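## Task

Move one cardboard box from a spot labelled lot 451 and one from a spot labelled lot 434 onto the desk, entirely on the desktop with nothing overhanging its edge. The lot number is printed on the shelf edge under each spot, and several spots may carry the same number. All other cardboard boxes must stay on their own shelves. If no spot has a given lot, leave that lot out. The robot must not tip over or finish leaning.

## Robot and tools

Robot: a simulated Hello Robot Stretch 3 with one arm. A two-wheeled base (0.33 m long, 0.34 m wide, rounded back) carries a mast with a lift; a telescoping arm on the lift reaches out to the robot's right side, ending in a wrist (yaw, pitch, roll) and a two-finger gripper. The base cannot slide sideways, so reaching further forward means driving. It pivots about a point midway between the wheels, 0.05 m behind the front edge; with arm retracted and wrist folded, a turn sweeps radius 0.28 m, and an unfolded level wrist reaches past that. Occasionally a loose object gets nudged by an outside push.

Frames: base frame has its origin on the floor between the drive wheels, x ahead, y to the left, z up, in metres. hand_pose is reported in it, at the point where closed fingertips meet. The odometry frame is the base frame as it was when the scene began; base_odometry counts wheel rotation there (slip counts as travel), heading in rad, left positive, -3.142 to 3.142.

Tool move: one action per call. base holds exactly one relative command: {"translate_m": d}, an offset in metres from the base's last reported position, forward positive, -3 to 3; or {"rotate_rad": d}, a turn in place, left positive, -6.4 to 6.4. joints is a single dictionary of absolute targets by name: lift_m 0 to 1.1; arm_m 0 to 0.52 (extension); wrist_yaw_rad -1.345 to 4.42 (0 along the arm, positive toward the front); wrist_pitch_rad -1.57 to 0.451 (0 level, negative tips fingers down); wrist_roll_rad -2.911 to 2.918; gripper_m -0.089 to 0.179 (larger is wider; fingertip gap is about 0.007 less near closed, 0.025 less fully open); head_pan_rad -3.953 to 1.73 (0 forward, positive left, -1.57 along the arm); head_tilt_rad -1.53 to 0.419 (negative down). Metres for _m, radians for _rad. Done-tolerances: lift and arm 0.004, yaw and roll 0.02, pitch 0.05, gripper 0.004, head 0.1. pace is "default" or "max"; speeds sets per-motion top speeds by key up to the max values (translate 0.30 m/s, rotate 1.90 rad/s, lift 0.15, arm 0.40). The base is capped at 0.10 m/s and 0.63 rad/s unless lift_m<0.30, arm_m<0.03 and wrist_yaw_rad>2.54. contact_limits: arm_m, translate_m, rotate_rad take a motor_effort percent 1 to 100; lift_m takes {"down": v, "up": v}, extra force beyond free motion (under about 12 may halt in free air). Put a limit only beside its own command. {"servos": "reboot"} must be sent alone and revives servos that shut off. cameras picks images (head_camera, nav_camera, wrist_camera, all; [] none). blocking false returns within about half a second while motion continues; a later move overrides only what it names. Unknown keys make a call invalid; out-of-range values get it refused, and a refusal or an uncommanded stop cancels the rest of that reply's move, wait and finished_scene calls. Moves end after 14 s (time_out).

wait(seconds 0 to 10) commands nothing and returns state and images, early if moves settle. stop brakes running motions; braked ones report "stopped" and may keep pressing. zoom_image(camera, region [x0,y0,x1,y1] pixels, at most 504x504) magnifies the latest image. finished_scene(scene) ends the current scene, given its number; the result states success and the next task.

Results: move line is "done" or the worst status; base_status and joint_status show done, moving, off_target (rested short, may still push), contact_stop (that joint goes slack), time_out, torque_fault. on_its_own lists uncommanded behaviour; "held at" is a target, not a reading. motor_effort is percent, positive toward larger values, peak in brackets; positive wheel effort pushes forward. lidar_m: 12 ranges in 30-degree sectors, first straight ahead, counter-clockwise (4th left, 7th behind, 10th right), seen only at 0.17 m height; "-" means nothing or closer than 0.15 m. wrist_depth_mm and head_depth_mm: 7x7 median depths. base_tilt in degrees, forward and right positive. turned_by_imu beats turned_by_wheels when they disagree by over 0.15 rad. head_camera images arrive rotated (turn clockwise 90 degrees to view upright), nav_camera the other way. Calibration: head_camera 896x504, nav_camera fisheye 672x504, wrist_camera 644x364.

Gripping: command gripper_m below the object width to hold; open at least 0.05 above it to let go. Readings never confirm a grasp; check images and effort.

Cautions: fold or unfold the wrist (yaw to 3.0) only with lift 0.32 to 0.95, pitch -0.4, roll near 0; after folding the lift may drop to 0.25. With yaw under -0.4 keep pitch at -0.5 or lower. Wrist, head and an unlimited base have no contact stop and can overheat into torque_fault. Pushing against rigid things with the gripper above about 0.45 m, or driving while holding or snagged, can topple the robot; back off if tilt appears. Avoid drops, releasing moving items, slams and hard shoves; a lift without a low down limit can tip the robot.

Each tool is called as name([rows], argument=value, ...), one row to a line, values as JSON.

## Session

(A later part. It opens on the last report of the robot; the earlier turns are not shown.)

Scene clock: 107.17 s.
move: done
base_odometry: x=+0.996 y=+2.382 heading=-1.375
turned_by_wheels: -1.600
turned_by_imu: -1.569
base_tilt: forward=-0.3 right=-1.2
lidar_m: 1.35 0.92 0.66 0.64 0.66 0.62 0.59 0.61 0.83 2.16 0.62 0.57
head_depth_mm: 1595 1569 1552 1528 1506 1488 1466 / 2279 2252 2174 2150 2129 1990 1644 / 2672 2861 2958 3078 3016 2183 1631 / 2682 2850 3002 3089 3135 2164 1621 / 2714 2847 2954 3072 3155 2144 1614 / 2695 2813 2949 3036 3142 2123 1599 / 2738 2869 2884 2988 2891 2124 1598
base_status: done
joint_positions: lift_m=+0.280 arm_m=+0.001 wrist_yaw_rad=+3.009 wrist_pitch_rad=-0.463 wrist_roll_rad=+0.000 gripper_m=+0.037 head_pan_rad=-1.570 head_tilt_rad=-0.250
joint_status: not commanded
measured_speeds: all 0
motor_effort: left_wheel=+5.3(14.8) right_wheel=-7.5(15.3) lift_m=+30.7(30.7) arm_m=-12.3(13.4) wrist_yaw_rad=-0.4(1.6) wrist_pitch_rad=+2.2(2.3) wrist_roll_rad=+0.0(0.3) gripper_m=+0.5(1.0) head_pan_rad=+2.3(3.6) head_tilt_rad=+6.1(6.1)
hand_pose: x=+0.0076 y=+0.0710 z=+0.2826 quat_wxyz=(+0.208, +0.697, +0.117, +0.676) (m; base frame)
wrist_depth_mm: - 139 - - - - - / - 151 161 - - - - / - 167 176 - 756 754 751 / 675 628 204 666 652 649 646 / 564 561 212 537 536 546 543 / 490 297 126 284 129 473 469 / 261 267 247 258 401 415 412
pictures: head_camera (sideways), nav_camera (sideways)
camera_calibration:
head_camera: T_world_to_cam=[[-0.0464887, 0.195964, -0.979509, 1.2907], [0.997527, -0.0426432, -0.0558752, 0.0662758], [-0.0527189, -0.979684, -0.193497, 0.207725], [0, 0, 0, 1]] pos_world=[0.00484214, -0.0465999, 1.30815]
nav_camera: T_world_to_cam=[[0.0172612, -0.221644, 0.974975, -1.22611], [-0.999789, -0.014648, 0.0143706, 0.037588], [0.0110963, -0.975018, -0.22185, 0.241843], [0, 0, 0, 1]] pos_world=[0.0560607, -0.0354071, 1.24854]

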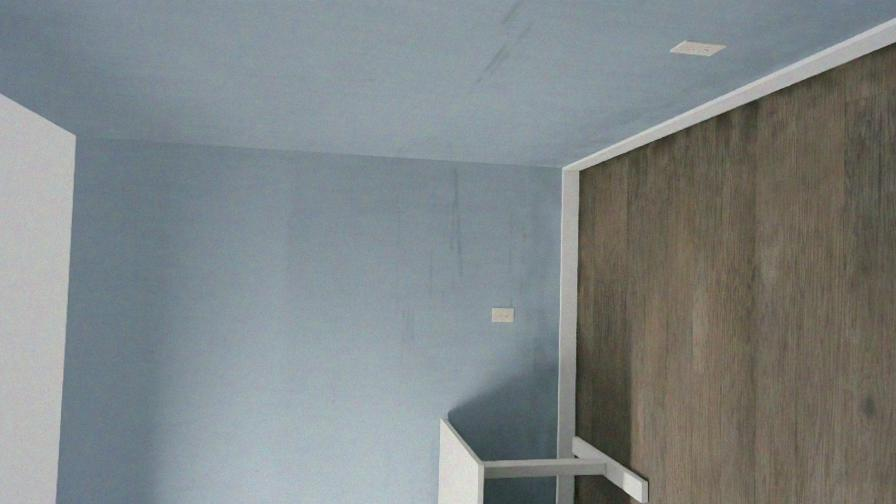

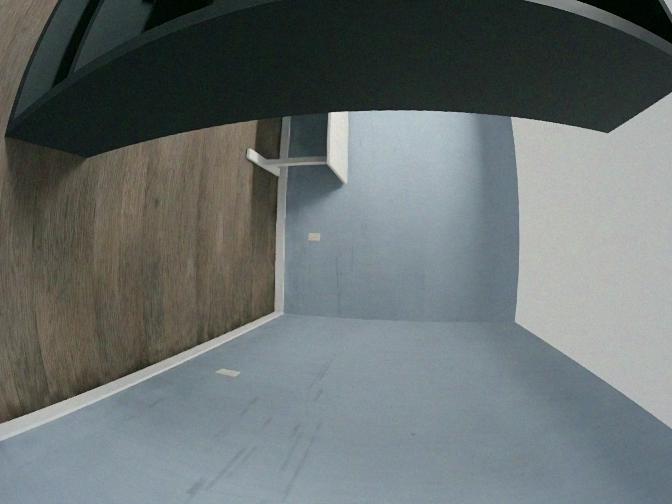

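move(base={"rotate_rad": 1.6}, pace="max", cameras=[])

move(base={"translate_m": 0.25}, pace="max", cameras=[])

move(base={"rotate_rad": -1.6}, pace="max", cameras=[])

move(base={"translate_m": 0.7}, pace="max", cameras=["head_camera", "nav_camera"])

zoom_image(camera="head_camera", region=[350, 0, 650, 252])

zoom_image(camera="head_camera", region=[350, 252, 650, 504])

Scene clock: 127.63 s.
move: done
base_odometry: x=+0.996 y=+2.382 heading=+0.225
turned_by_wheels: +1.600
turned_by_imu: +1.569
base_tilt: forward=-0.4 right=-1.3
lidar_m: 0.64 0.66 0.61 0.59 0.61 0.83 2.24 0.62 0.57 1.41 0.91 0.66
head_depth_mm: 1156 1188 1241 1277 1346 1319 1060 / 2315 2044 2108 1551 1408 1425 1458 / 2656 3675 3032 3019 2415 2143 1623 / 2685 3746 - - 3220 2182 1618 / 2552 3743 - - 3217 2124 1609 / 2576 2944 3032 3097 2835 2113 1603 / 1877 1914 1939 1967 2021 1931 1614
base_status: done
joint_positions: lift_m=+0.280 arm_m=+0.001 wrist_yaw_rad=+3.009 wrist_pitch_rad=-0.463 wrist_roll_rad=+0.000 gripper_m=+0.037 head_pan_rad=-1.570 head_tilt_rad=-0.250
joint_status: not commanded
measured_speeds: all 0
motor_effort: left_wheel=-5.8(15.1) right_wheel=+7.6(14.6) lift_m=+25.6(31.3) arm_m=-12.9(13.5) wrist_yaw_rad=-0.5(1.9) wrist_pitch_rad=+2.2(2.3) wrist_roll_rad=+0.2(0.3) gripper_m=+0.6(1.0) head_pan_rad=+1.9(2.4) head_tilt_rad=+5.1(5.9)
hand_pose: x=+0.0076 y=+0.0710 z=+0.2826 quat_wxyz=(+0.208, +0.697, +0.117, +0.676) (m; base frame)
wrist_depth_mm: 560 138 569 592 612 628 628 / 598 150 612 635 - - 695 / 643 167 176 - 723 729 725 / 653 627 203 654 655 657 640 / 564 560 212 538 530 542 543 / 486 297 126 284 129 475 466 / 262 267 246 258 401 415 411
pictures: none
No camera images: "cameras" was empty.

Scene clock: 129.77 s.
move: done
base_odometry: x=+1.240 y=+2.438 heading=+0.225
turned_by_wheels: +0.000
turned_by_imu: -0.001
base_tilt: forward=-0.2 right=-1.2
lidar_m: 0.39 0.40 0.54 0.59 0.62 0.83 2.24 0.75 1.44 1.56 0.55 0.40
head_depth_mm: 2460 2050 2139 2203 2001 1815 1545 / 2607 2976 2953 2455 2352 2187 1644 / 2647 3788 - - 3234 2187 1625 / 2515 3727 - - 3263 2155 1609 / 2618 3777 3842 - 2950 2161 1622 / 1769 1823 1841 1919 1945 1953 1613 / 1157 1170 1186 1213 1232 1264 1288
base_status: done
joint_positions: lift_m=+0.280 arm_m=+0.001 wrist_yaw_rad=+3.009 wrist_pitch_rad=-0.463 wrist_roll_rad=+0.000 gripper_m=+0.037 head_pan_rad=-1.570 head_tilt_rad=-0.250
joint_status: not commanded
measured_speeds: all 0
motor_effort: left_wheel=-1.2(13.2) right_wheel=+6.3(14.1) lift_m=+25.5(25.6) arm_m=-10.6(12.7) wrist_yaw_rad=-0.5(1.8) wrist_pitch_rad=+2.1(2.3) wrist_roll_rad=-0.3(0.3) gripper_m=+0.5(0.9) head_pan_rad=+1.4(2.2) head_tilt_rad=+4.1(5.6)
hand_pose: x=+0.0076 y=+0.0710 z=+0.2826 quat_wxyz=(+0.208, +0.697, +0.117, +0.676) (m; base frame)
wrist_depth_mm: 555 139 572 594 604 614 444 / 602 150 606 638 - 656 447 / - 166 176 - - 649 455 / 658 620 203 658 656 628 460 / 574 562 211 540 530 549 455 / 490 297 126 284 129 474 446 / 262 266 247 257 400 414 413
pictures: none
No camera images: "cameras" was empty.

Scene clock: 131.90 s.
move: done
base_odometry: x=+1.240 y=+2.438 heading=-1.375
turned_by_wheels: -1.600
turned_by_imu: -1.569
base_tilt: forward=-0.5 right=-1.1
lidar_m: 1.61 0.56 0.40 0.39 0.40 0.54 0.59 0.61 0.83 2.17 0.75 1.44
head_depth_mm: 1607 1585 1547 1534 1509 1488 1484 / 2287 2255 2198 2156 2125 1991 1638 / 2657 3084 3183 3263 3017 2183 1633 / 2715 3095 3208 3314 3182 2160 1622 / 2713 3040 3171 3323 3156 2136 1614 / 2729 3066 3178 3337 3121 2139 1611 / 2764 3033 3139 3270 2955 2115 1604
base_status: done
joint_positions: lift_m=+0.280 arm_m=+0.001 wrist_yaw_rad=+3.009 wrist_pitch_rad=-0.463 wrist_roll_rad=+0.000 gripper_m=+0.037 head_pan_rad=-1.570 head_tilt_rad=-0.250
joint_status: not commanded
measured_speeds: all 0
motor_effort: left_wheel=+5.2(15.4) right_wheel=-7.7(15.4) lift_m=+27.5(27.5) arm_m=-12.5(13.3) wrist_yaw_rad=-0.9(1.7) wrist_pitch_rad=+2.1(2.3) wrist_roll_rad=-0.1(0.3) gripper_m=+0.3(1.0) head_pan_rad=+1.2(1.7) head_tilt_rad=+4.0(5.7)
hand_pose: x=+0.0076 y=+0.0710 z=+0.2826 quat_wxyz=(+0.208, +0.697, +0.117, +0.676) (m; base frame)
wrist_depth_mm: 373 138 390 403 413 426 439 / 406 151 419 439 448 473 486 / 443 168 454 488 500 520 532 / 493 496 204 534 546 553 - / 529 529 212 516 534 549 549 / 487 297 126 284 129 472 469 / 261 267 246 257 400 417 410
pictures: none
No camera images: "cameras" was empty.

Scene clock: 135.57 s.
move: done
base_odometry: x=+1.376 y=+1.751 heading=-1.375
turned_by_wheels: +0.000
turned_by_imu: +0.000
base_tilt: forward=-0.3 right=-1.2
lidar_m: 1.67 0.58 0.42 0.40 0.41 0.56 1.29 1.33 0.65 0.84 0.87 0.86
head_depth_mm: 637 562 617 608 617 641 674 / 915 647 880 859 763 768 818 / 927 663 997 1034 811 1129 971 / 915 681 990 1035 805 1125 967 / 916 697 992 1028 797 1115 963 / 913 606 988 1025 752 1117 959 / 915 614 980 1023 778 1107 958
base_status: done
joint_positions: lift_m=+0.280 arm_m=+0.001 wrist_yaw_rad=+3.009 wrist_pitch_rad=-0.463 wrist_roll_rad=+0.000 gripper_m=+0.037 head_pan_rad=-1.570 head_tilt_rad=-0.250
joint_status: not commanded
measured_speeds: all 0
motor_effort: left_wheel=+3.0(15.8) right_wheel=-0.1(10.3) lift_m=+30.3(30.7) arm_m=-10.4(13.2) wrist_yaw_rad=-0.8(2.0) wrist_pitch_rad=+2.2(2.3) wrist_roll_rad=+0.2(0.3) gripper_m=+0.5(1.0) head_pan_rad=+0.6(1.6) head_tilt_rad=+5.0(5.4)
hand_pose: x=+0.0076 y=+0.0710 z=+0.2826 quat_wxyz=(+0.208, +0.697, +0.117, +0.676) (m; base frame)
wrist_depth_mm: 386 138 400 415 427 437 456 / 419 151 431 453 469 480 494 / 455 168 466 502 513 529 535 / 504 497 203 541 552 606 595 / 537 543 211 528 535 551 543 / 488 296 126 285 129 471 472 / 263 267 246 257 399 416 414
pictures: head_camera (sideways), nav_camera (sideways)
camera_calibration:
head_camera: T_world_to_cam=[[-0.0464887, 0.195964, -0.979509, 1.2907], [0.997527, -0.0426432, -0.0558752, 0.0662758], [-0.0527189, -0.979684, -0.193497, 0.207725], [0, 0, 0, 1]] pos_world=[0.00484214, -0.0465999, 1.30815]
nav_camera: T_world_to_cam=[[0.0172612, -0.221644, 0.974975, -1.22611], [-0.999789, -0.014648, 0.0143706, 0.037588], [0.0110963, -0.975018, -0.22185, 0.241843], [0, 0, 0, 1]] pos_world=[0.0560607, -0.0354071, 1.24854]

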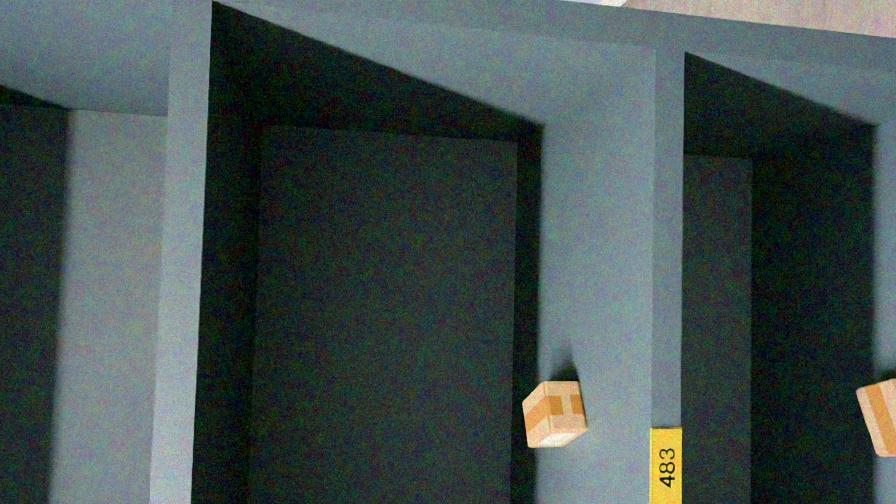

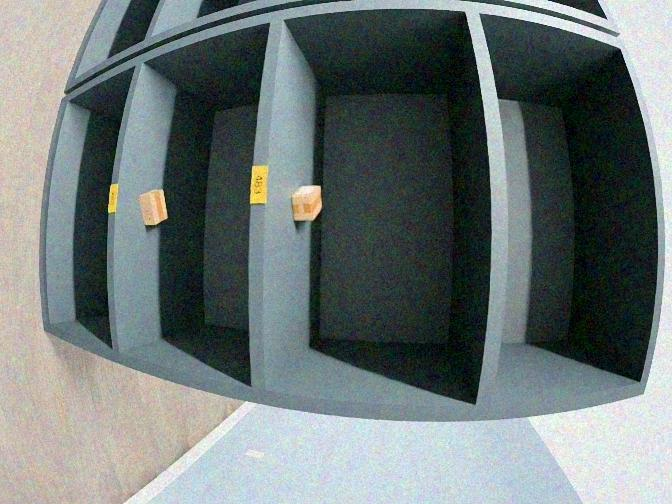

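Scaled by 1.680 from the camera's 896x504 image, which has a finer 1280x720 frame.

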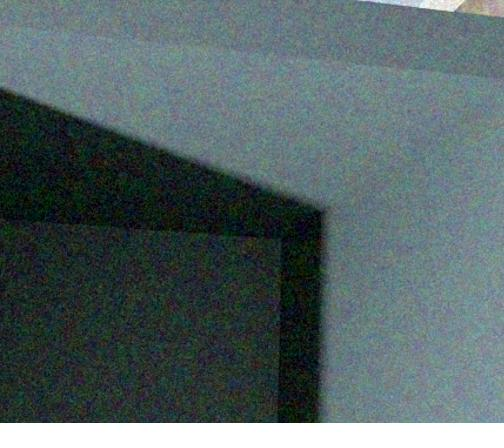

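Scaled by 1.680 from the camera's 896x504 image, which has a finer 1280x720 frame.

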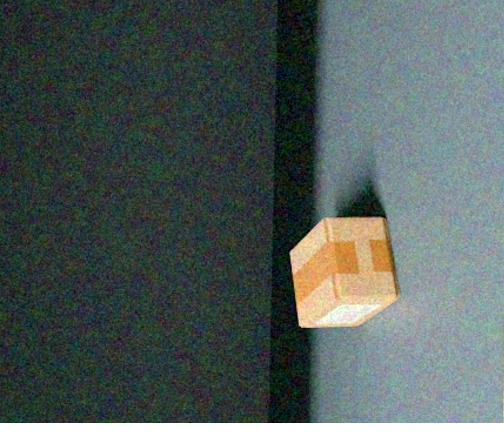

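zoom_image(camera="nav_camera", region=[80, 160, 160, 230])

move(base={"translate_m": 0.9}, pace="max", cameras=["head_camera", "nav_camera"])

zoom_image(camera="nav_camera", region=[80, 0, 330, 250])

zoom_image(camera="nav_camera", region=[80, 250, 330, 500])

move(base={"translate_m": 1.1}, pace="max", cameras=["head_camera", "nav_camera"])

zoom_image(camera="nav_camera", region=[80, 0, 330, 250])

zoom_image(camera="nav_camera", region=[80, 250, 330, 500])

Scaled by 6.300 from the camera's 672x504 image, which has a finer 792x594 frame.

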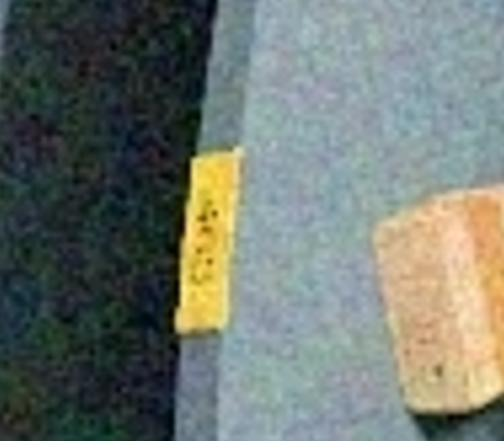

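Scene clock: 154.63 s.
move: done
base_odometry: x=+1.551 y=+0.868 heading=-1.375
turned_by_wheels: +0.000
turned_by_imu: +0.001
base_tilt: forward=-0.4 right=-1.2
lidar_m: 1.72 0.60 0.43 0.42 0.43 0.58 1.53 1.27 0.62 0.69 0.93 0.87
head_depth_mm: 527 525 548 572 594 621 652 / 761 636 727 711 698 633 678 / 910 662 980 1013 811 905 937 / 906 679 976 1020 803 1112 966 / 900 584 974 1016 795 1106 958 / 900 599 967 1010 789 1099 960 / 899 614 965 1004 710 1092 896
base_status: done
joint_positions: lift_m=+0.280 arm_m=+0.001 wrist_yaw_rad=+3.009 wrist_pitch_rad=-0.463 wrist_roll_rad=+0.000 gripper_m=+0.037 head_pan_rad=-1.570 head_tilt_rad=-0.250
joint_status: not commanded
measured_speeds: all 0
motor_effort: left_wheel=+2.0(15.1) right_wheel=+5.8(11.7) lift_m=+27.4(29.5) arm_m=-5.8(9.4) wrist_yaw_rad=-0.5(1.7) wrist_pitch_rad=+2.2(2.3) wrist_roll_rad=+0.3(0.4) gripper_m=+0.6(1.0) head_pan_rad=-0.8(1.1) head_tilt_rad=+3.4(4.6)
hand_pose: x=+0.0076 y=+0.0710 z=+0.2826 quat_wxyz=(+0.208, +0.697, +0.117, +0.676) (m; base frame)
wrist_depth_mm: 398 138 415 428 445 457 466 / 433 151 449 471 486 497 519 / 473 168 484 527 529 535 - / 522 526 198 543 - 610 609 / 550 540 212 532 535 546 543 / 487 296 126 285 129 466 469 / 260 267 247 258 400 417 413
pictures: head_camera (sideways), nav_camera (sideways)
camera_calibration:
head_camera: T_world_to_cam=[[-0.0464887, 0.195964, -0.979509, 1.2907], [0.997527, -0.0426432, -0.0558752, 0.0662758], [-0.0527189, -0.979684, -0.193497, 0.207725], [0, 0, 0, 1]] pos_world=[0.00484214, -0.0465999, 1.30815]
nav_camera: T_world_to_cam=[[0.0172612, -0.221644, 0.974975, -1.22611], [-0.999789, -0.014648, 0.0143706, 0.037588], [0.0110963, -0.975018, -0.22185, 0.241843], [0, 0, 0, 1]] pos_world=[0.0560607, -0.0354071, 1.24854]

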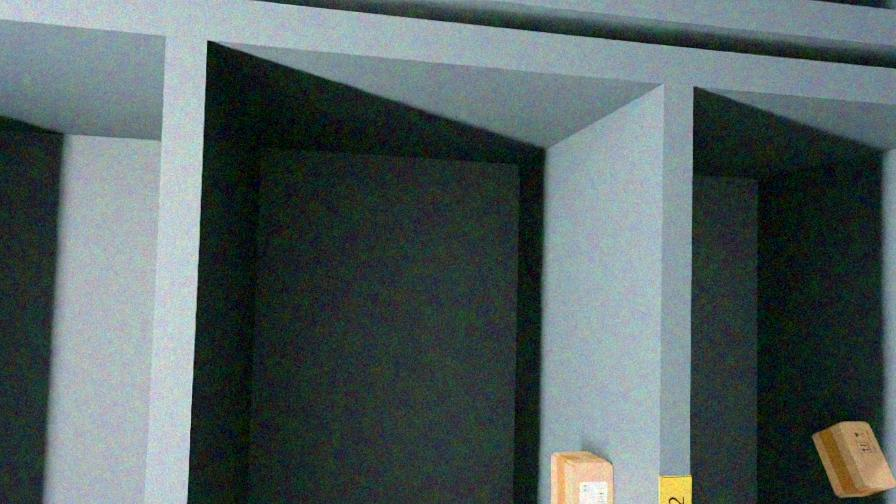

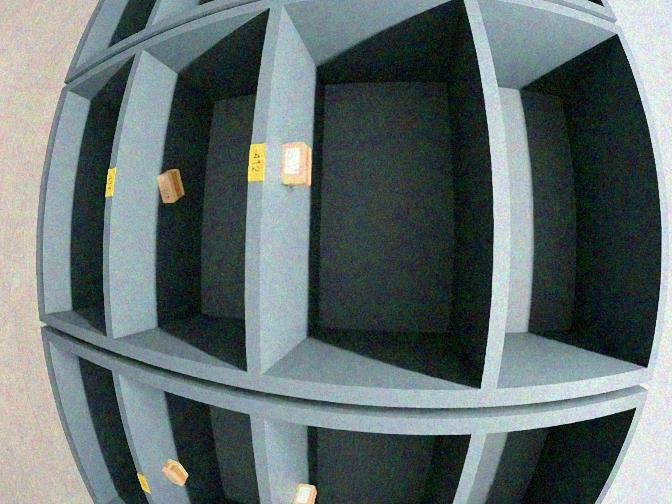

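Scaled by 2.016 from the camera's 672x504 image, which has a finer 792x594 frame.

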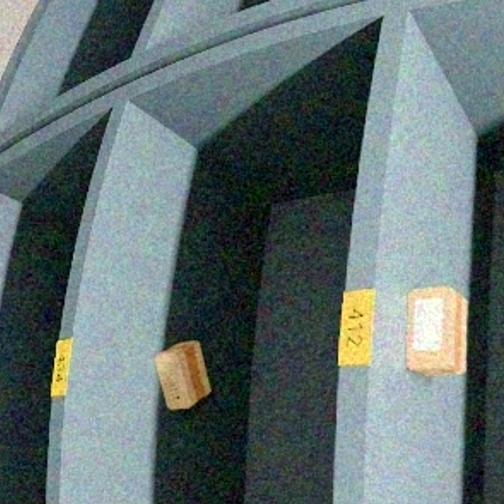

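Scaled by 2.016 from the camera's 672x504 image, which has a finer 792x594 frame.

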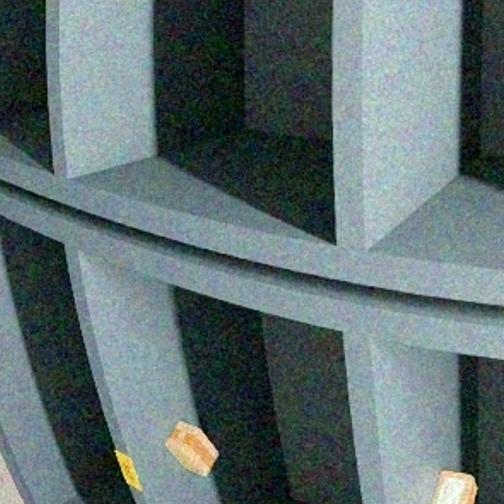

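Scene clock: 159.67 s.
move: done
base_odometry: x=+1.765 y=-0.211 heading=-1.375
turned_by_wheels: +0.000
turned_by_imu: +0.001
base_tilt: forward=-0.2 right=-1.2
lidar_m: 1.47 0.63 0.45 0.43 0.45 0.61 1.61 1.40 0.67 1.02 0.75 0.80
head_depth_mm: 892 630 918 901 801 637 871 / 895 643 963 1007 819 633 978 / 894 562 966 1006 813 1089 970 / 891 569 957 1002 806 1089 971 / 888 583 955 993 789 622 963 / 885 597 955 992 790 1078 960 / 882 612 949 983 781 1074 960
base_status: done
joint_positions: lift_m=+0.280 arm_m=+0.001 wrist_yaw_rad=+3.009 wrist_pitch_rad=-0.463 wrist_roll_rad=+0.000 gripper_m=+0.037 head_pan_rad=-1.570 head_tilt_rad=-0.250
joint_status: not commanded
measured_speeds: all 0
motor_effort: left_wheel=+4.6(15.3) right_wheel=-0.4(12.3) lift_m=+25.3(27.8) arm_m=-3.4(6.7) wrist_yaw_rad=+0.1(2.1) wrist_pitch_rad=+2.2(2.3) wrist_roll_rad=+0.2(0.6) gripper_m=+0.4(1.2) head_pan_rad=-1.2(1.8) head_tilt_rad=+3.6(4.2)
hand_pose: x=+0.0076 y=+0.0710 z=+0.2826 quat_wxyz=(+0.208, +0.697, +0.117, +0.676) (m; base frame)
wrist_depth_mm: 416 139 433 449 458 470 484 / 452 150 466 489 504 518 528 / 497 168 504 533 543 - - / 532 198 193 - 605 623 618 / 548 541 213 533 532 546 545 / 490 298 126 285 129 470 474 / 260 267 248 258 399 415 411
pictures: head_camera (sideways), nav_camera (sideways)
camera_calibration:
head_camera: T_world_to_cam=[[-0.0464887, 0.195964, -0.979509, 1.2907], [0.997527, -0.0426432, -0.0558752, 0.0662758], [-0.0527189, -0.979684, -0.193497, 0.207725], [0, 0, 0, 1]] pos_world=[0.00484214, -0.0465999, 1.30815]
nav_camera: T_world_to_cam=[[0.0172612, -0.221644, 0.974975, -1.22611], [-0.999789, -0.014648, 0.0143706, 0.037588], [0.0110963, -0.975018, -0.22185, 0.241843], [0, 0, 0, 1]] pos_world=[0.0560607, -0.0354071, 1.24854]

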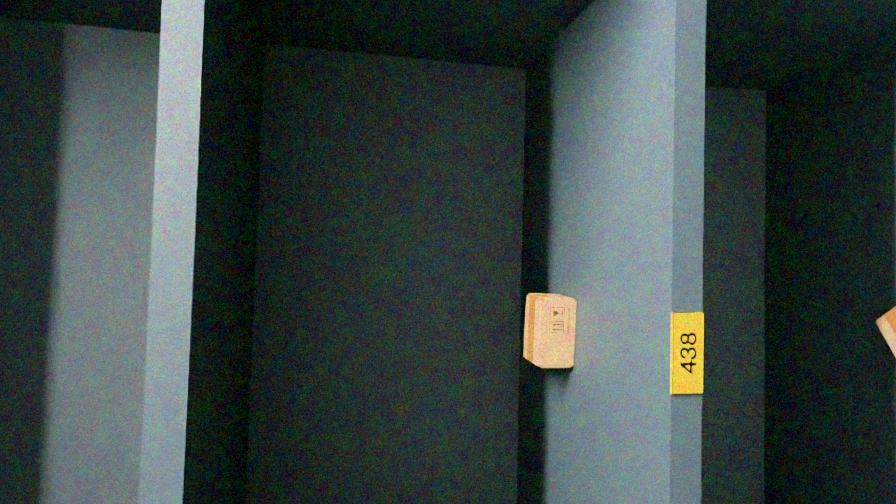

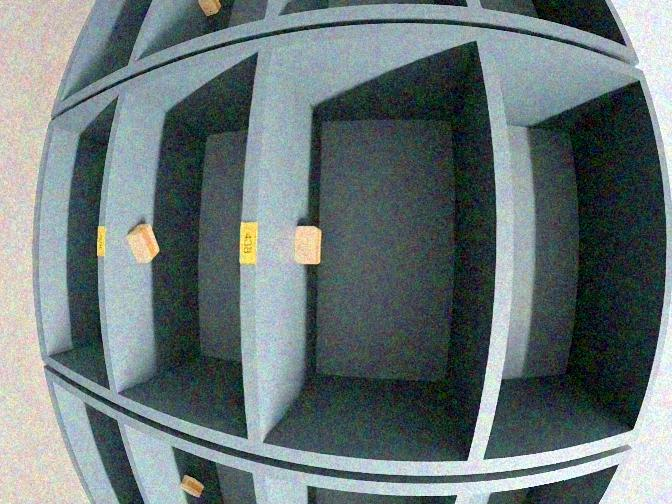

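Scaled by 2.016 from the camera's 672x504 image, which has a finer 792x594 frame.

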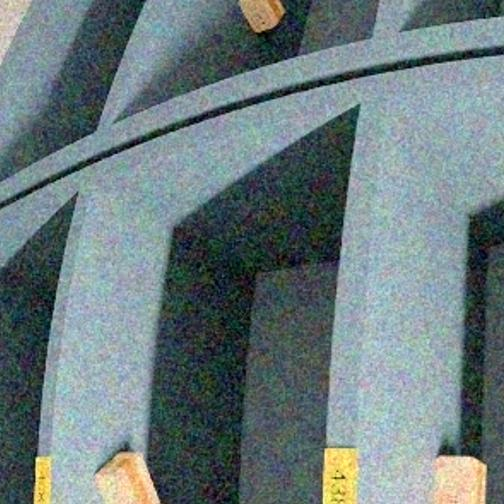

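Scaled by 2.016 from the camera's 672x504 image, which has a finer 792x594 frame.

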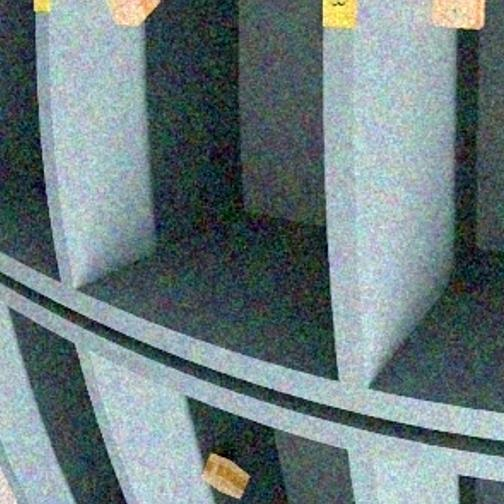

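move(joints={"head_tilt_rad": -0.65}, cameras=["head_camera"])

move(base={"translate_m": 0.95}, pace="max", cameras=["head_camera"])

move(base={"translate_m": -2.05}, pace="max", cameras=["head_camera"])

move(base={"translate_m": -0.9}, pace="max", cameras=["head_camera"])

Scene clock: 168.57 s.
move: done
base_odometry: x=+1.765 y=-0.211 heading=-1.375
turned_by_wheels: +0.000
turned_by_imu: +0.000
base_tilt: forward=-0.3 right=-1.2
lidar_m: 1.47 0.63 0.45 0.43 0.45 0.61 1.60 1.41 0.67 1.02 0.75 0.80
head_depth_mm: 839 903 789 848 886 928 1139 / 838 930 778 1176 1035 1060 1154 / 836 929 768 1193 1030 1242 1154 / 832 926 762 1178 1026 1230 1150 / 834 922 752 1169 958 1224 1144 / 833 920 741 1159 1003 1219 1135 / 829 922 731 1152 1006 1218 1133
base_status: not commanded
joint_positions: lift_m=+0.280 arm_m=+0.001 wrist_yaw_rad=+3.009 wrist_pitch_rad=-0.463 wrist_roll_rad=+0.000 gripper_m=+0.037 head_pan_rad=-1.570 head_tilt_rad=-0.656
joint_status: all done
measured_speeds: all 0
motor_effort: left_wheel=+4.8(5.1) right_wheel=+0.8(0.8) lift_m=+23.5(24.4) arm_m=-1.2(2.1) wrist_yaw_rad=+0.6(1.8) wrist_pitch_rad=+2.2(2.3) wrist_roll_rad=+0.0(0.3) gripper_m=+0.6(0.8) head_pan_rad=-1.7(2.3) head_tilt_rad=-4.4(6.0)
hand_pose: x=+0.0076 y=+0.0710 z=+0.2826 quat_wxyz=(+0.208, +0.697, +0.117, +0.676) (m; base frame)
wrist_depth_mm: 414 138 428 445 459 472 490 / 455 151 466 486 501 518 534 / 496 167 500 528 541 - - / 535 198 193 - 604 619 622 / 545 547 212 536 531 541 536 / 486 296 126 285 129 468 468 / 262 267 246 258 398 415 415
pictures: head_camera (sideways)
camera_calibration:
head_camera: T_world_to_cam=[[-0.0468805, 0.567043, -0.822353, 1.08561], [0.997498, -0.0170324, -0.0686096, 0.0828166], [-0.0529113, -0.823512, -0.564826, 0.690893], [0, 0, 0, 1]] pos_world=[0.00484039, -0.0452178, 1.28867]

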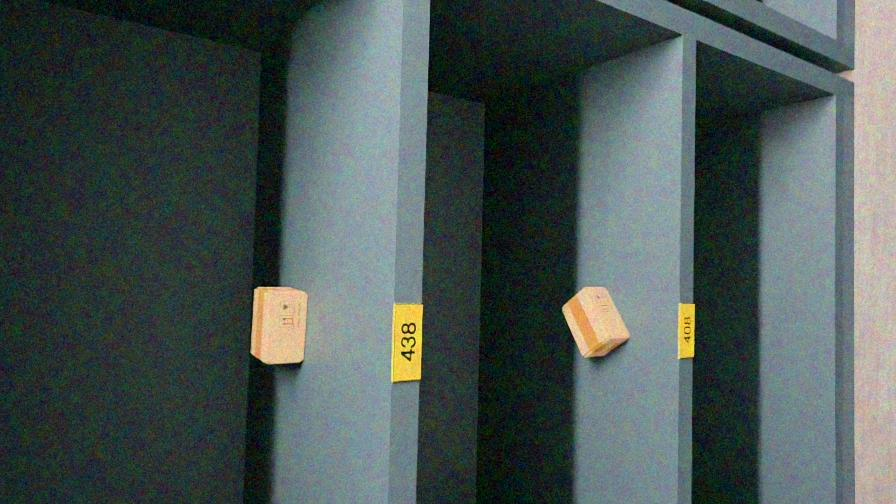

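Scene clock: 173.10 s.
move: done
base_odometry: x=+1.950 y=-1.142 heading=-1.375
turned_by_wheels: +0.000
turned_by_imu: +0.001
base_tilt: forward=-0.3 right=-1.1
lidar_m: 0.53 0.55 0.47 0.45 0.46 0.63 1.67 1.41 0.66 1.01 0.74 0.55
head_depth_mm: 828 900 801 825 911 899 1119 / 826 914 795 1126 1048 921 1143 / 822 912 782 1166 1037 918 1147 / 822 911 771 1165 1029 910 1147 / 820 910 683 1169 991 904 1134 / 818 907 753 1159 1017 900 1129 / 817 911 742 1162 1009 894 1127
base_status: done
joint_positions: lift_m=+0.280 arm_m=+0.001 wrist_yaw_rad=+3.009 wrist_pitch_rad=-0.463 wrist_roll_rad=+0.000 gripper_m=+0.037 head_pan_rad=-1.570 head_tilt_rad=-0.650
joint_status: not commanded
measured_speeds: all 0
motor_effort: left_wheel=+6.1(12.9) right_wheel=+1.3(15.0) lift_m=+28.4(28.5) arm_m=+2.3(2.3) wrist_yaw_rad=-0.9(1.8) wrist_pitch_rad=+2.2(2.3) wrist_roll_rad=-0.3(0.3) gripper_m=+0.1(1.2) head_pan_rad=-2.5(3.0) head_tilt_rad=+2.8(4.5)
hand_pose: x=+0.0076 y=+0.0710 z=+0.2826 quat_wxyz=(+0.208, +0.697, +0.117, +0.676) (m; base frame)
wrist_depth_mm: 424 139 447 461 473 486 500 / 470 151 486 503 522 531 539 / 504 168 183 540 - - - / 546 191 193 - 611 617 617 / 566 545 211 542 524 545 540 / 485 296 126 285 128 472 467 / 261 267 247 258 400 412 413
pictures: head_camera (sideways)
camera_calibration:
head_camera: T_world_to_cam=[[-0.0468736, 0.56201, -0.825801, 1.09009], [0.997498, -0.0174564, -0.0684996, 0.082676], [-0.0529129, -0.826946, -0.559785, 0.684391], [0, 0, 0, 1]] pos_world=[0.00484041, -0.045243, 1.28897]

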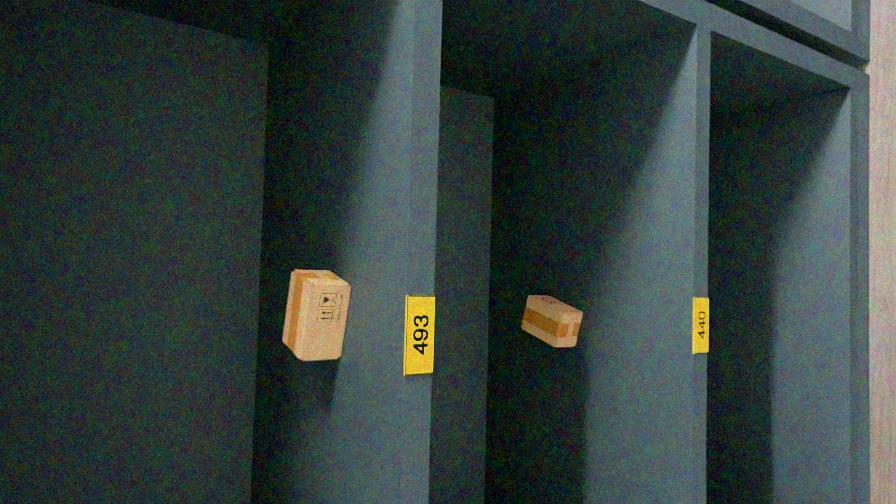

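Scene clock: 181.37 s.
move: done
base_odometry: x=+1.551 y=+0.868 heading=-1.375
turned_by_wheels: +0.000
turned_by_imu: -0.002
base_tilt: forward=-0.4 right=-1.2
lidar_m: 1.73 0.60 0.43 0.42 0.43 0.58 1.53 1.27 0.62 0.69 0.93 0.87
head_depth_mm: 525 536 598 682 982 1262 1172 / 762 743 701 693 797 949 1156 / 850 945 783 1065 1001 977 1146 / 851 941 772 1187 1032 1236 1155 / 849 938 762 1177 1023 1236 1146 / 846 937 752 1177 1017 1247 1143 / 847 936 683 1172 1006 1242 1135
base_status: done
joint_positions: lift_m=+0.280 arm_m=+0.001 wrist_yaw_rad=+3.009 wrist_pitch_rad=-0.463 wrist_roll_rad=+0.000 gripper_m=+0.037 head_pan_rad=-1.570 head_tilt_rad=-0.650
joint_status: not commanded
measured_speeds: all 0
motor_effort: left_wheel=-3.0(14.1) right_wheel=-2.5(15.8) lift_m=+29.6(31.5) arm_m=+6.1(6.7) wrist_yaw_rad=-0.1(2.3) wrist_pitch_rad=+2.2(2.3) wrist_roll_rad=-0.3(0.3) gripper_m=+0.4(1.0) head_pan_rad=-2.5(3.8) head_tilt_rad=+2.8(4.4)
hand_pose: x=+0.0076 y=+0.0710 z=+0.2826 quat_wxyz=(+0.208, +0.697, +0.117, +0.676) (m; base frame)
wrist_depth_mm: 397 138 417 433 442 451 467 / 437 151 447 473 489 496 518 / 476 168 483 519 531 541 - / 521 518 199 546 - 597 615 / 546 539 212 537 530 549 542 / 486 296 126 286 129 470 474 / 262 267 247 257 400 418 414
pictures: head_camera (sideways)
camera_calibration:
head_camera: T_world_to_cam=[[-0.0467043, 0.562016, -0.825807, 1.0901], [0.997496, -0.0177191, -0.0684733, 0.0826303], [-0.0531156, -0.826936, -0.559781, 0.684386], [0, 0, 0, 1]] pos_world=[0.00484035, -0.0452432, 1.28897]

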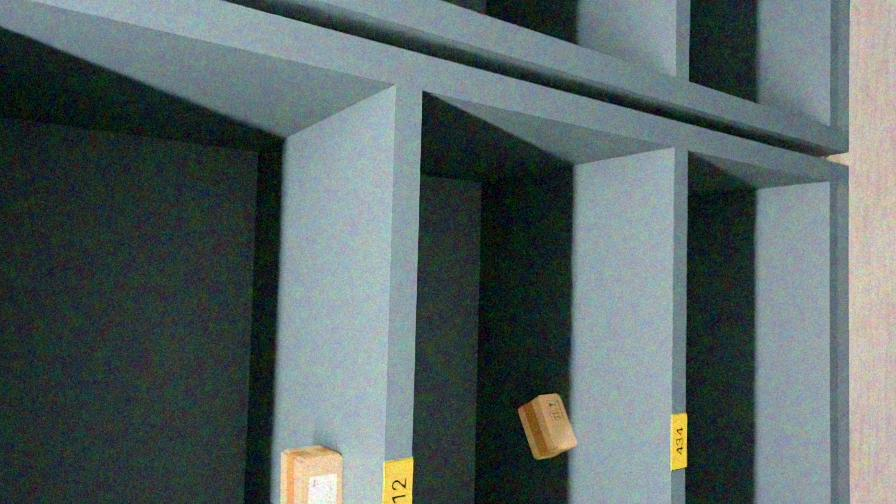

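Scene clock: 185.70 s.
move: done
base_odometry: x=+1.375 y=+1.751 heading=-1.375
turned_by_wheels: +0.000
turned_by_imu: -0.001
base_tilt: forward=-0.2 right=-1.1
lidar_m: 1.67 0.58 0.42 0.40 0.42 0.56 1.29 1.33 0.65 0.84 0.87 0.86
head_depth_mm: 637 627 623 715 1738 1444 1220 / 845 900 755 791 852 1036 1208 / 866 961 781 1196 1042 1222 1170 / 861 955 774 1200 1033 1275 1169 / 860 951 762 1197 1026 1257 1166 / 860 949 730 1192 967 1259 1158 / 858 949 741 1194 1007 1257 1154
base_status: done
joint_positions: lift_m=+0.280 arm_m=+0.001 wrist_yaw_rad=+3.009 wrist_pitch_rad=-0.463 wrist_roll_rad=+0.000 gripper_m=+0.037 head_pan_rad=-1.570 head_tilt_rad=-0.650
joint_status: not commanded
measured_speeds: all 0
motor_effort: left_wheel=-2.5(14.1) right_wheel=-8.2(16.1) lift_m=+29.0(30.1) arm_m=+8.8(9.1) wrist_yaw_rad=-1.3(2.0) wrist_pitch_rad=+2.1(2.3) wrist_roll_rad=-0.2(0.3) gripper_m=+0.3(1.1) head_pan_rad=-3.0(3.6) head_tilt_rad=+2.3(3.6)
hand_pose: x=+0.0076 y=+0.0710 z=+0.2826 quat_wxyz=(+0.208, +0.697, +0.117, +0.676) (m; base frame)
wrist_depth_mm: 385 138 402 415 427 441 455 / 421 151 435 456 465 489 500 / 458 168 467 497 521 527 542 / 509 494 202 540 555 - 599 / 533 542 212 516 534 547 542 / 486 297 126 284 129 472 469 / 262 268 247 258 401 415 412
pictures: head_camera (sideways)
camera_calibration:
head_camera: T_world_to_cam=[[-0.0467043, 0.562016, -0.825807, 1.0901], [0.997496, -0.0177191, -0.0684733, 0.0826303], [-0.0531156, -0.826936, -0.559781, 0.684386], [0, 0, 0, 1]] pos_world=[0.00484035, -0.0452432, 1.28897]

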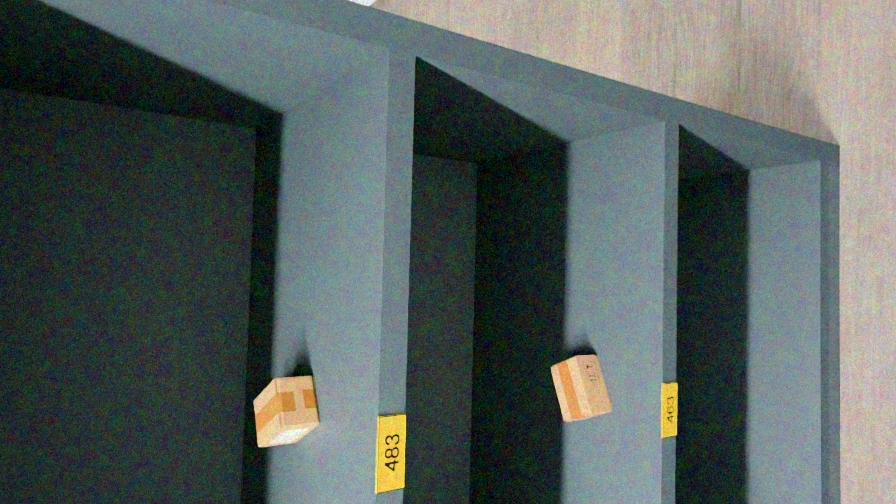

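move(base={"translate_m": 1.15}, joints={"lift_m": 0.6, "wrist_pitch_rad": -0.4}, cameras=[])

move(joints={"wrist_yaw_rad": 0, "gripper_m": 0.179, "head_tilt_rad": -0.75})

zoom_image(camera="head_camera", region=[400, 100, 700, 400])

Scene clock: 223.20 s.
move: done
base_odometry: x=+1.599 y=+0.623 heading=-1.375
turned_by_wheels: +0.000
turned_by_imu: +0.001
base_tilt: forward=-0.5 right=-1.2
lidar_m: 1.75 0.61 0.44 0.42 0.43 0.59 1.55 1.50 0.73 1.04 0.71 1.45
head_depth_mm: 852 946 805 1069 1023 990 1147 / 851 944 792 1206 1047 1247 1166 / 849 939 786 1206 1037 1248 1165 / 845 938 688 1187 1017 1236 1154 / 844 933 716 1177 1024 1229 1152 / 842 933 755 1171 1013 1223 1149 / 841 932 742 1161 1011 1148 1133
base_status: done
joint_positions: lift_m=+0.600 arm_m=+0.001 wrist_yaw_rad=+3.009 wrist_pitch_rad=-0.420 wrist_roll_rad=+0.000 gripper_m=+0.037 head_pan_rad=-1.570 head_tilt_rad=-0.650
joint_status: all done
measured_speeds: all 0
motor_effort: left_wheel=+2.4(11.8) right_wheel=+7.2(11.2) lift_m=+24.4(34.0) arm_m=+13.3(14.1) wrist_yaw_rad=-0.8(2.1) wrist_pitch_rad=+3.2(6.2) wrist_roll_rad=+0.0(0.5) gripper_m=+0.2(1.1) head_pan_rad=-2.1(3.4) head_tilt_rad=+2.3(3.3)
hand_pose: x=+0.0083 y=+0.0767 z=+0.6123 quat_wxyz=(+0.193, +0.699, +0.101, +0.681) (m; base frame)
wrist_depth_mm: 399 137 416 432 441 454 464 / 430 149 448 469 481 497 509 / 472 166 482 510 530 525 541 / 515 498 190 - - - - / - - 202 150 151 - - / - - 128 - 128 - 822 / - - 266 755 742 764 763
pictures: none
No camera images: "cameras" was empty.

Scene clock: 225.70 s.
move: done
base_odometry: x=+1.599 y=+0.623 heading=-1.375
turned_by_wheels: +0.000
turned_by_imu: +0.000
base_tilt: forward=-0.4 right=-1.2
lidar_m: 1.74 0.61 0.44 0.42 0.43 0.59 1.55 1.49 0.73 1.04 0.71 1.45
head_depth_mm: 861 921 670 1116 984 1177 1166 / 856 917 661 1190 982 1271 1156 / 857 913 686 1186 974 1263 1152 / 857 914 665 1174 967 1251 485 / 854 900 669 1160 961 1247 1144 / 852 885 662 1149 953 1240 1139 / 855 868 656 1103 946 1205 1135
base_status: not commanded
joint_positions: lift_m=+0.600 arm_m=+0.001 wrist_yaw_rad=+0.003 wrist_pitch_rad=-0.420 wrist_roll_rad=+0.000 gripper_m=+0.179 head_pan_rad=-1.570 head_tilt_rad=-0.750
joint_status: all done
measured_speeds: all 0
motor_effort: left_wheel=+2.6(3.1) right_wheel=+7.3(8.3) lift_m=+24.6(25.2) arm_m=+13.1(14.2) wrist_yaw_rad=-4.2(6.1) wrist_pitch_rad=+3.2(3.3) wrist_roll_rad=+0.1(0.3) gripper_m=+0.7(83.3) head_pan_rad=-1.7(2.6) head_tilt_rad=-6.1(7.4)
hand_pose: x=-0.0208 y=-0.3697 z=+0.6123 quat_wxyz=(+0.692, +0.149, -0.691, -0.146) (m; base frame)
wrist_depth_mm: 486 - - - - - - / 491 - - 522 519 537 540 / 453 445 440 437 431 424 426 / 416 411 409 399 401 397 391 / 494 145 - - - - - / - 139 - - - - - / - 662 - - - - 105
pictures: head_camera (sideways), nav_camera (sideways), wrist_camera
camera_calibration:
head_camera: T_world_to_cam=[[-0.0467923, 0.641547, -0.765655, 1.01171], [0.997492, -0.0107452, -0.0699643, 0.0845664], [-0.0531126, -0.767008, -0.639435, 0.788026], [0, 0, 0, 1]] pos_world=[0.00484009, -0.0437284, 1.28443]
nav_camera: T_world_to_cam=[[0.0175234, -0.661902, 0.749386, -0.931865], [-0.999789, -0.0196166, 0.00605214, 0.048352], [0.0106945, -0.749334, -0.662106, 0.814728], [0, 0, 0, 1]] pos_world=[0.0559581, -0.00535107, 1.23747]
wrist_camera: T_world_to_cam=[[-0.998878, -0.0399011, -0.0255089, -0.0133165], [-0.00250053, 0.582322, -0.812954, 0.745558], [0.0472922, -0.811978, -0.581769, 0.223117], [0, 0, 0, 1]] pos_world=[-0.021989, -0.25352, 0.735567]

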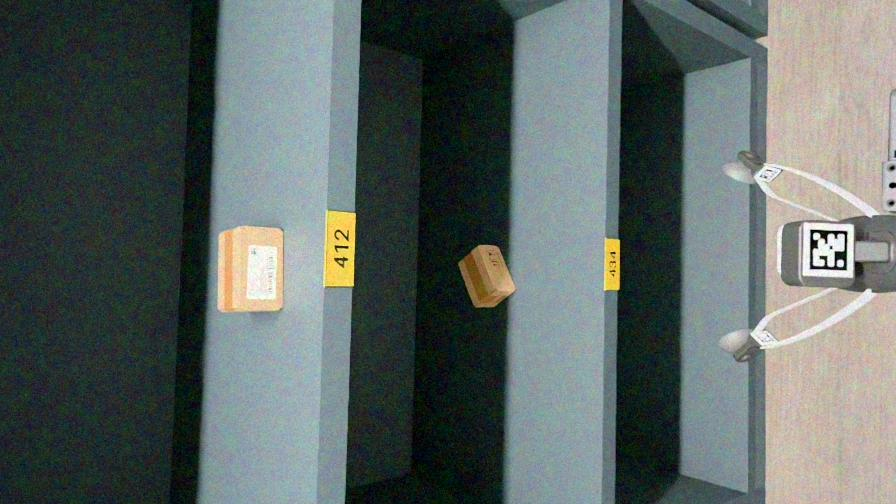

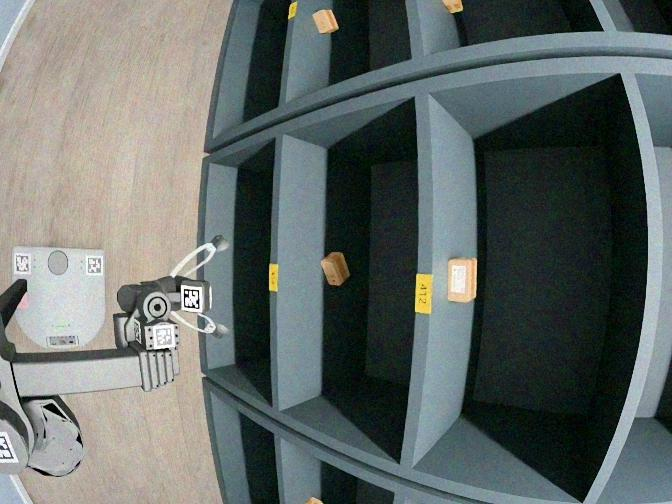

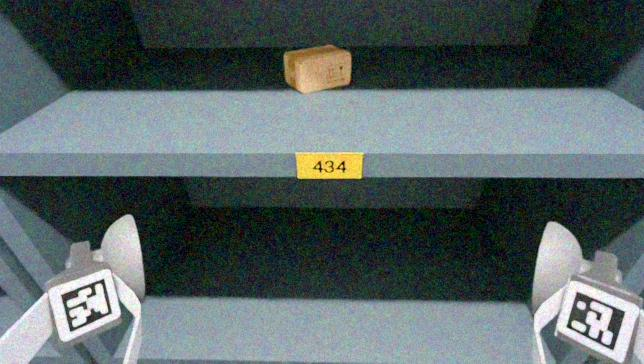

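Scaled by 1.680 from the camera's 896x504 image, which has a finer 1280x720 frame.

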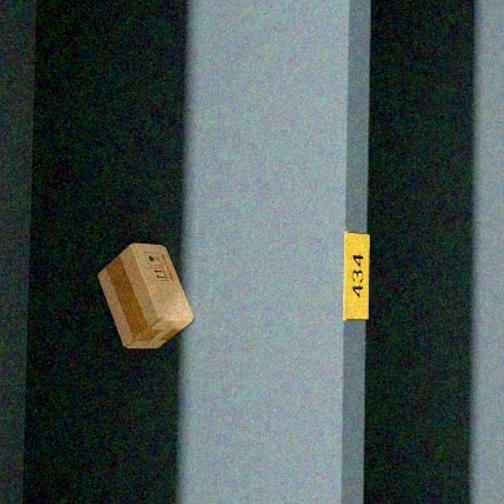

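zoom_image(camera="wrist_camera", region=[260, 30, 380, 100])

Scaled by 4.200.

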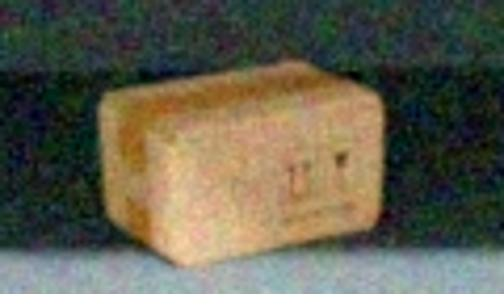

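move(base={"translate_m": -0.063}, joints={"lift_m": 0.64, "wrist_yaw_rad": 0.42}, cameras=[])

move(joints={"arm_m": 0.33})

zoom_image(camera="head_camera", region=[350, 100, 650, 400])

Scene clock: 274.97 s.
move: done
base_odometry: x=+1.587 y=+0.685 heading=-1.375
turned_by_wheels: +0.000
turned_by_imu: +0.000
base_tilt: forward=-0.4 right=-1.3
lidar_m: 1.74 0.61 0.44 0.42 0.43 0.59 1.55 1.44 0.70 1.04 0.75 1.45
head_depth_mm: 860 900 669 974 935 1111 1163 / 857 916 663 1189 978 1230 1159 / 861 918 690 1180 973 1266 1157 / 856 915 679 1174 970 1226 486 / 855 899 664 1159 961 1245 463 / 856 886 661 1150 951 1250 1116 / 855 865 655 1147 946 1232 1127
base_status: done
joint_positions: lift_m=+0.640 arm_m=+0.001 wrist_yaw_rad=+0.417 wrist_pitch_rad=-0.419 wrist_roll_rad=+0.000 gripper_m=+0.179 head_pan_rad=-1.570 head_tilt_rad=-0.750
joint_status: all done
measured_speeds: all 0
motor_effort: left_wheel=-3.1(10.2) right_wheel=-9.8(11.0) lift_m=+26.0(33.5) arm_m=+13.2(13.8) wrist_yaw_rad=+2.5(5.8) wrist_pitch_rad=+3.1(3.2) wrist_roll_rad=-0.1(0.3) gripper_m=+0.4(1.1) head_pan_rad=-1.6(2.2) head_tilt_rad=-5.5(6.8)
hand_pose: x=+0.0693 y=-0.3507 z=+0.6524 quat_wxyz=(+0.707, +0.287, -0.646, -0.001) (m; base frame)
wrist_depth_mm: - 486 - - - - - / - 518 - - 537 - - / - 613 525 491 510 510 503 / - - - 486 427 407 404 / - 746 725 - - 378 350 / 123 140 816 - - - - / 780 803 794 - - - 105
pictures: none
No camera images: "cameras" was empty.

Scene clock: 278.60 s.
move: done
base_odometry: x=+1.587 y=+0.685 heading=-1.375
turned_by_wheels: +0.000
turned_by_imu: +0.000
base_tilt: forward=-0.3 right=-1.1
lidar_m: 1.74 0.60 0.44 0.42 0.43 0.59 1.55 1.44 0.70 1.04 0.75 1.44
head_depth_mm: 858 902 671 971 932 1101 1170 / 857 917 664 1184 953 467 386 / 857 912 688 1177 597 1216 1132 / 856 914 680 1169 654 1258 1145 / 858 895 665 1164 932 1244 1146 / 854 884 660 1154 927 1243 1134 / 851 870 653 1137 944 1237 1128
base_status: not commanded
joint_positions: lift_m=+0.640 arm_m=+0.330 wrist_yaw_rad=+0.417 wrist_pitch_rad=-0.419 wrist_roll_rad=+0.000 gripper_m=+0.179 head_pan_rad=-1.570 head_tilt_rad=-0.750
joint_status: all done
measured_speeds: all 0
motor_effort: left_wheel=-2.7(3.5) right_wheel=-10.3(11.4) lift_m=+26.3(26.6) arm_m=+12.8(15.3) wrist_yaw_rad=+0.6(3.3) wrist_pitch_rad=+3.0(3.2) wrist_roll_rad=+0.0(0.3) gripper_m=+0.6(1.3) head_pan_rad=-1.5(2.3) head_tilt_rad=-5.6(6.6)
hand_pose: x=+0.0693 y=-0.6801 z=+0.6524 quat_wxyz=(+0.707, +0.287, -0.646, -0.001) (m; base frame)
wrist_depth_mm: 386 466 - - - - - / 398 481 - - - - - / 409 488 496 496 485 - - / 403 418 414 411 393 403 400 / 348 344 342 328 293 336 332 / 123 277 291 291 289 287 284 / 244 249 254 252 251 245 105
pictures: head_camera (sideways), nav_camera (sideways), wrist_camera
camera_calibration:
head_camera: T_world_to_cam=[[-0.0467808, 0.641764, -0.765474, 1.01149], [0.997492, -0.0107337, -0.0699592, 0.0845603], [-0.0531136, -0.766827, -0.639652, 0.788313], [0, 0, 0, 1]] pos_world=[0.00484012, -0.0437273, 1.28443]
nav_camera: T_world_to_cam=[[0.0175227, -0.662064, 0.749242, -0.931687], [-0.999789, -0.0196177, 0.0060473, 0.048358], [0.0106947, -0.749191, -0.662268, 0.81493], [0, 0, 0, 1]] pos_world=[0.0559581, -0.00535013, 1.23747]
wrist_camera: T_world_to_cam=[[-0.898537, -0.438154, -0.0255266, -0.212424], [-0.236232, 0.531827, -0.813237, 0.941151], [0.369899, -0.724694, -0.581372, 0.0270233], [0, 0, 0, 1]] pos_world=[0.0214625, -0.57402, 0.775667]

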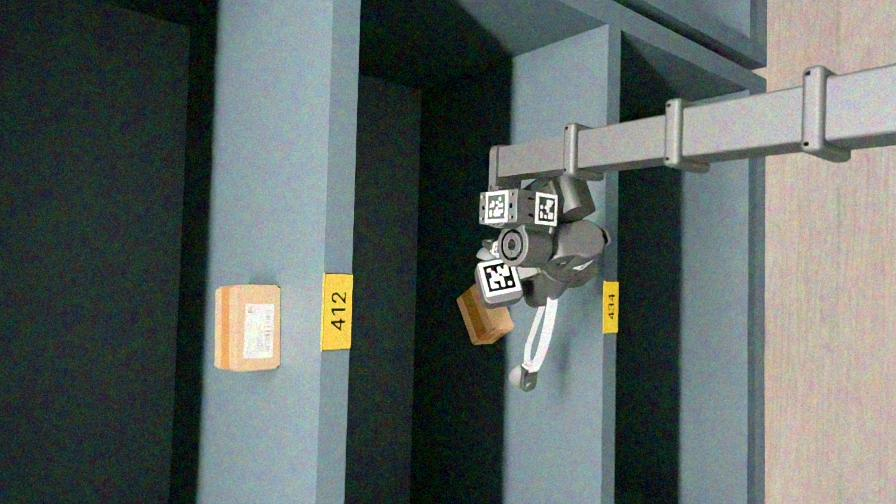

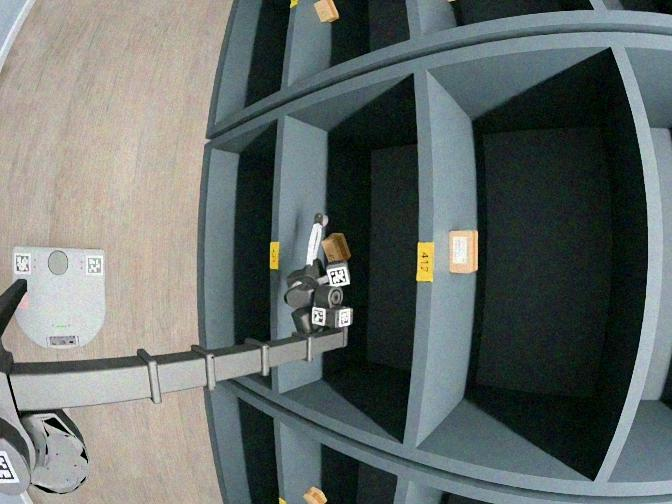

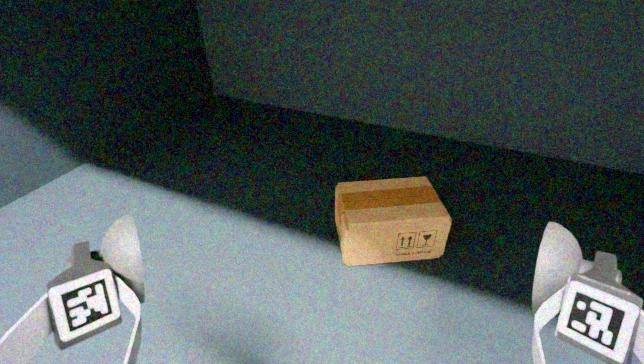

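Scaled by 1.680 from the camera's 896x504 image, which has a finer 1280x720 frame.

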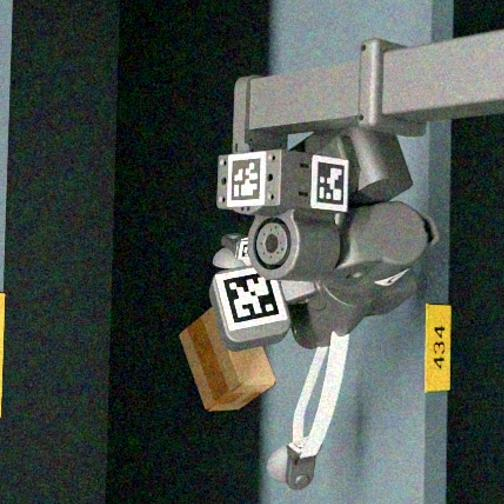

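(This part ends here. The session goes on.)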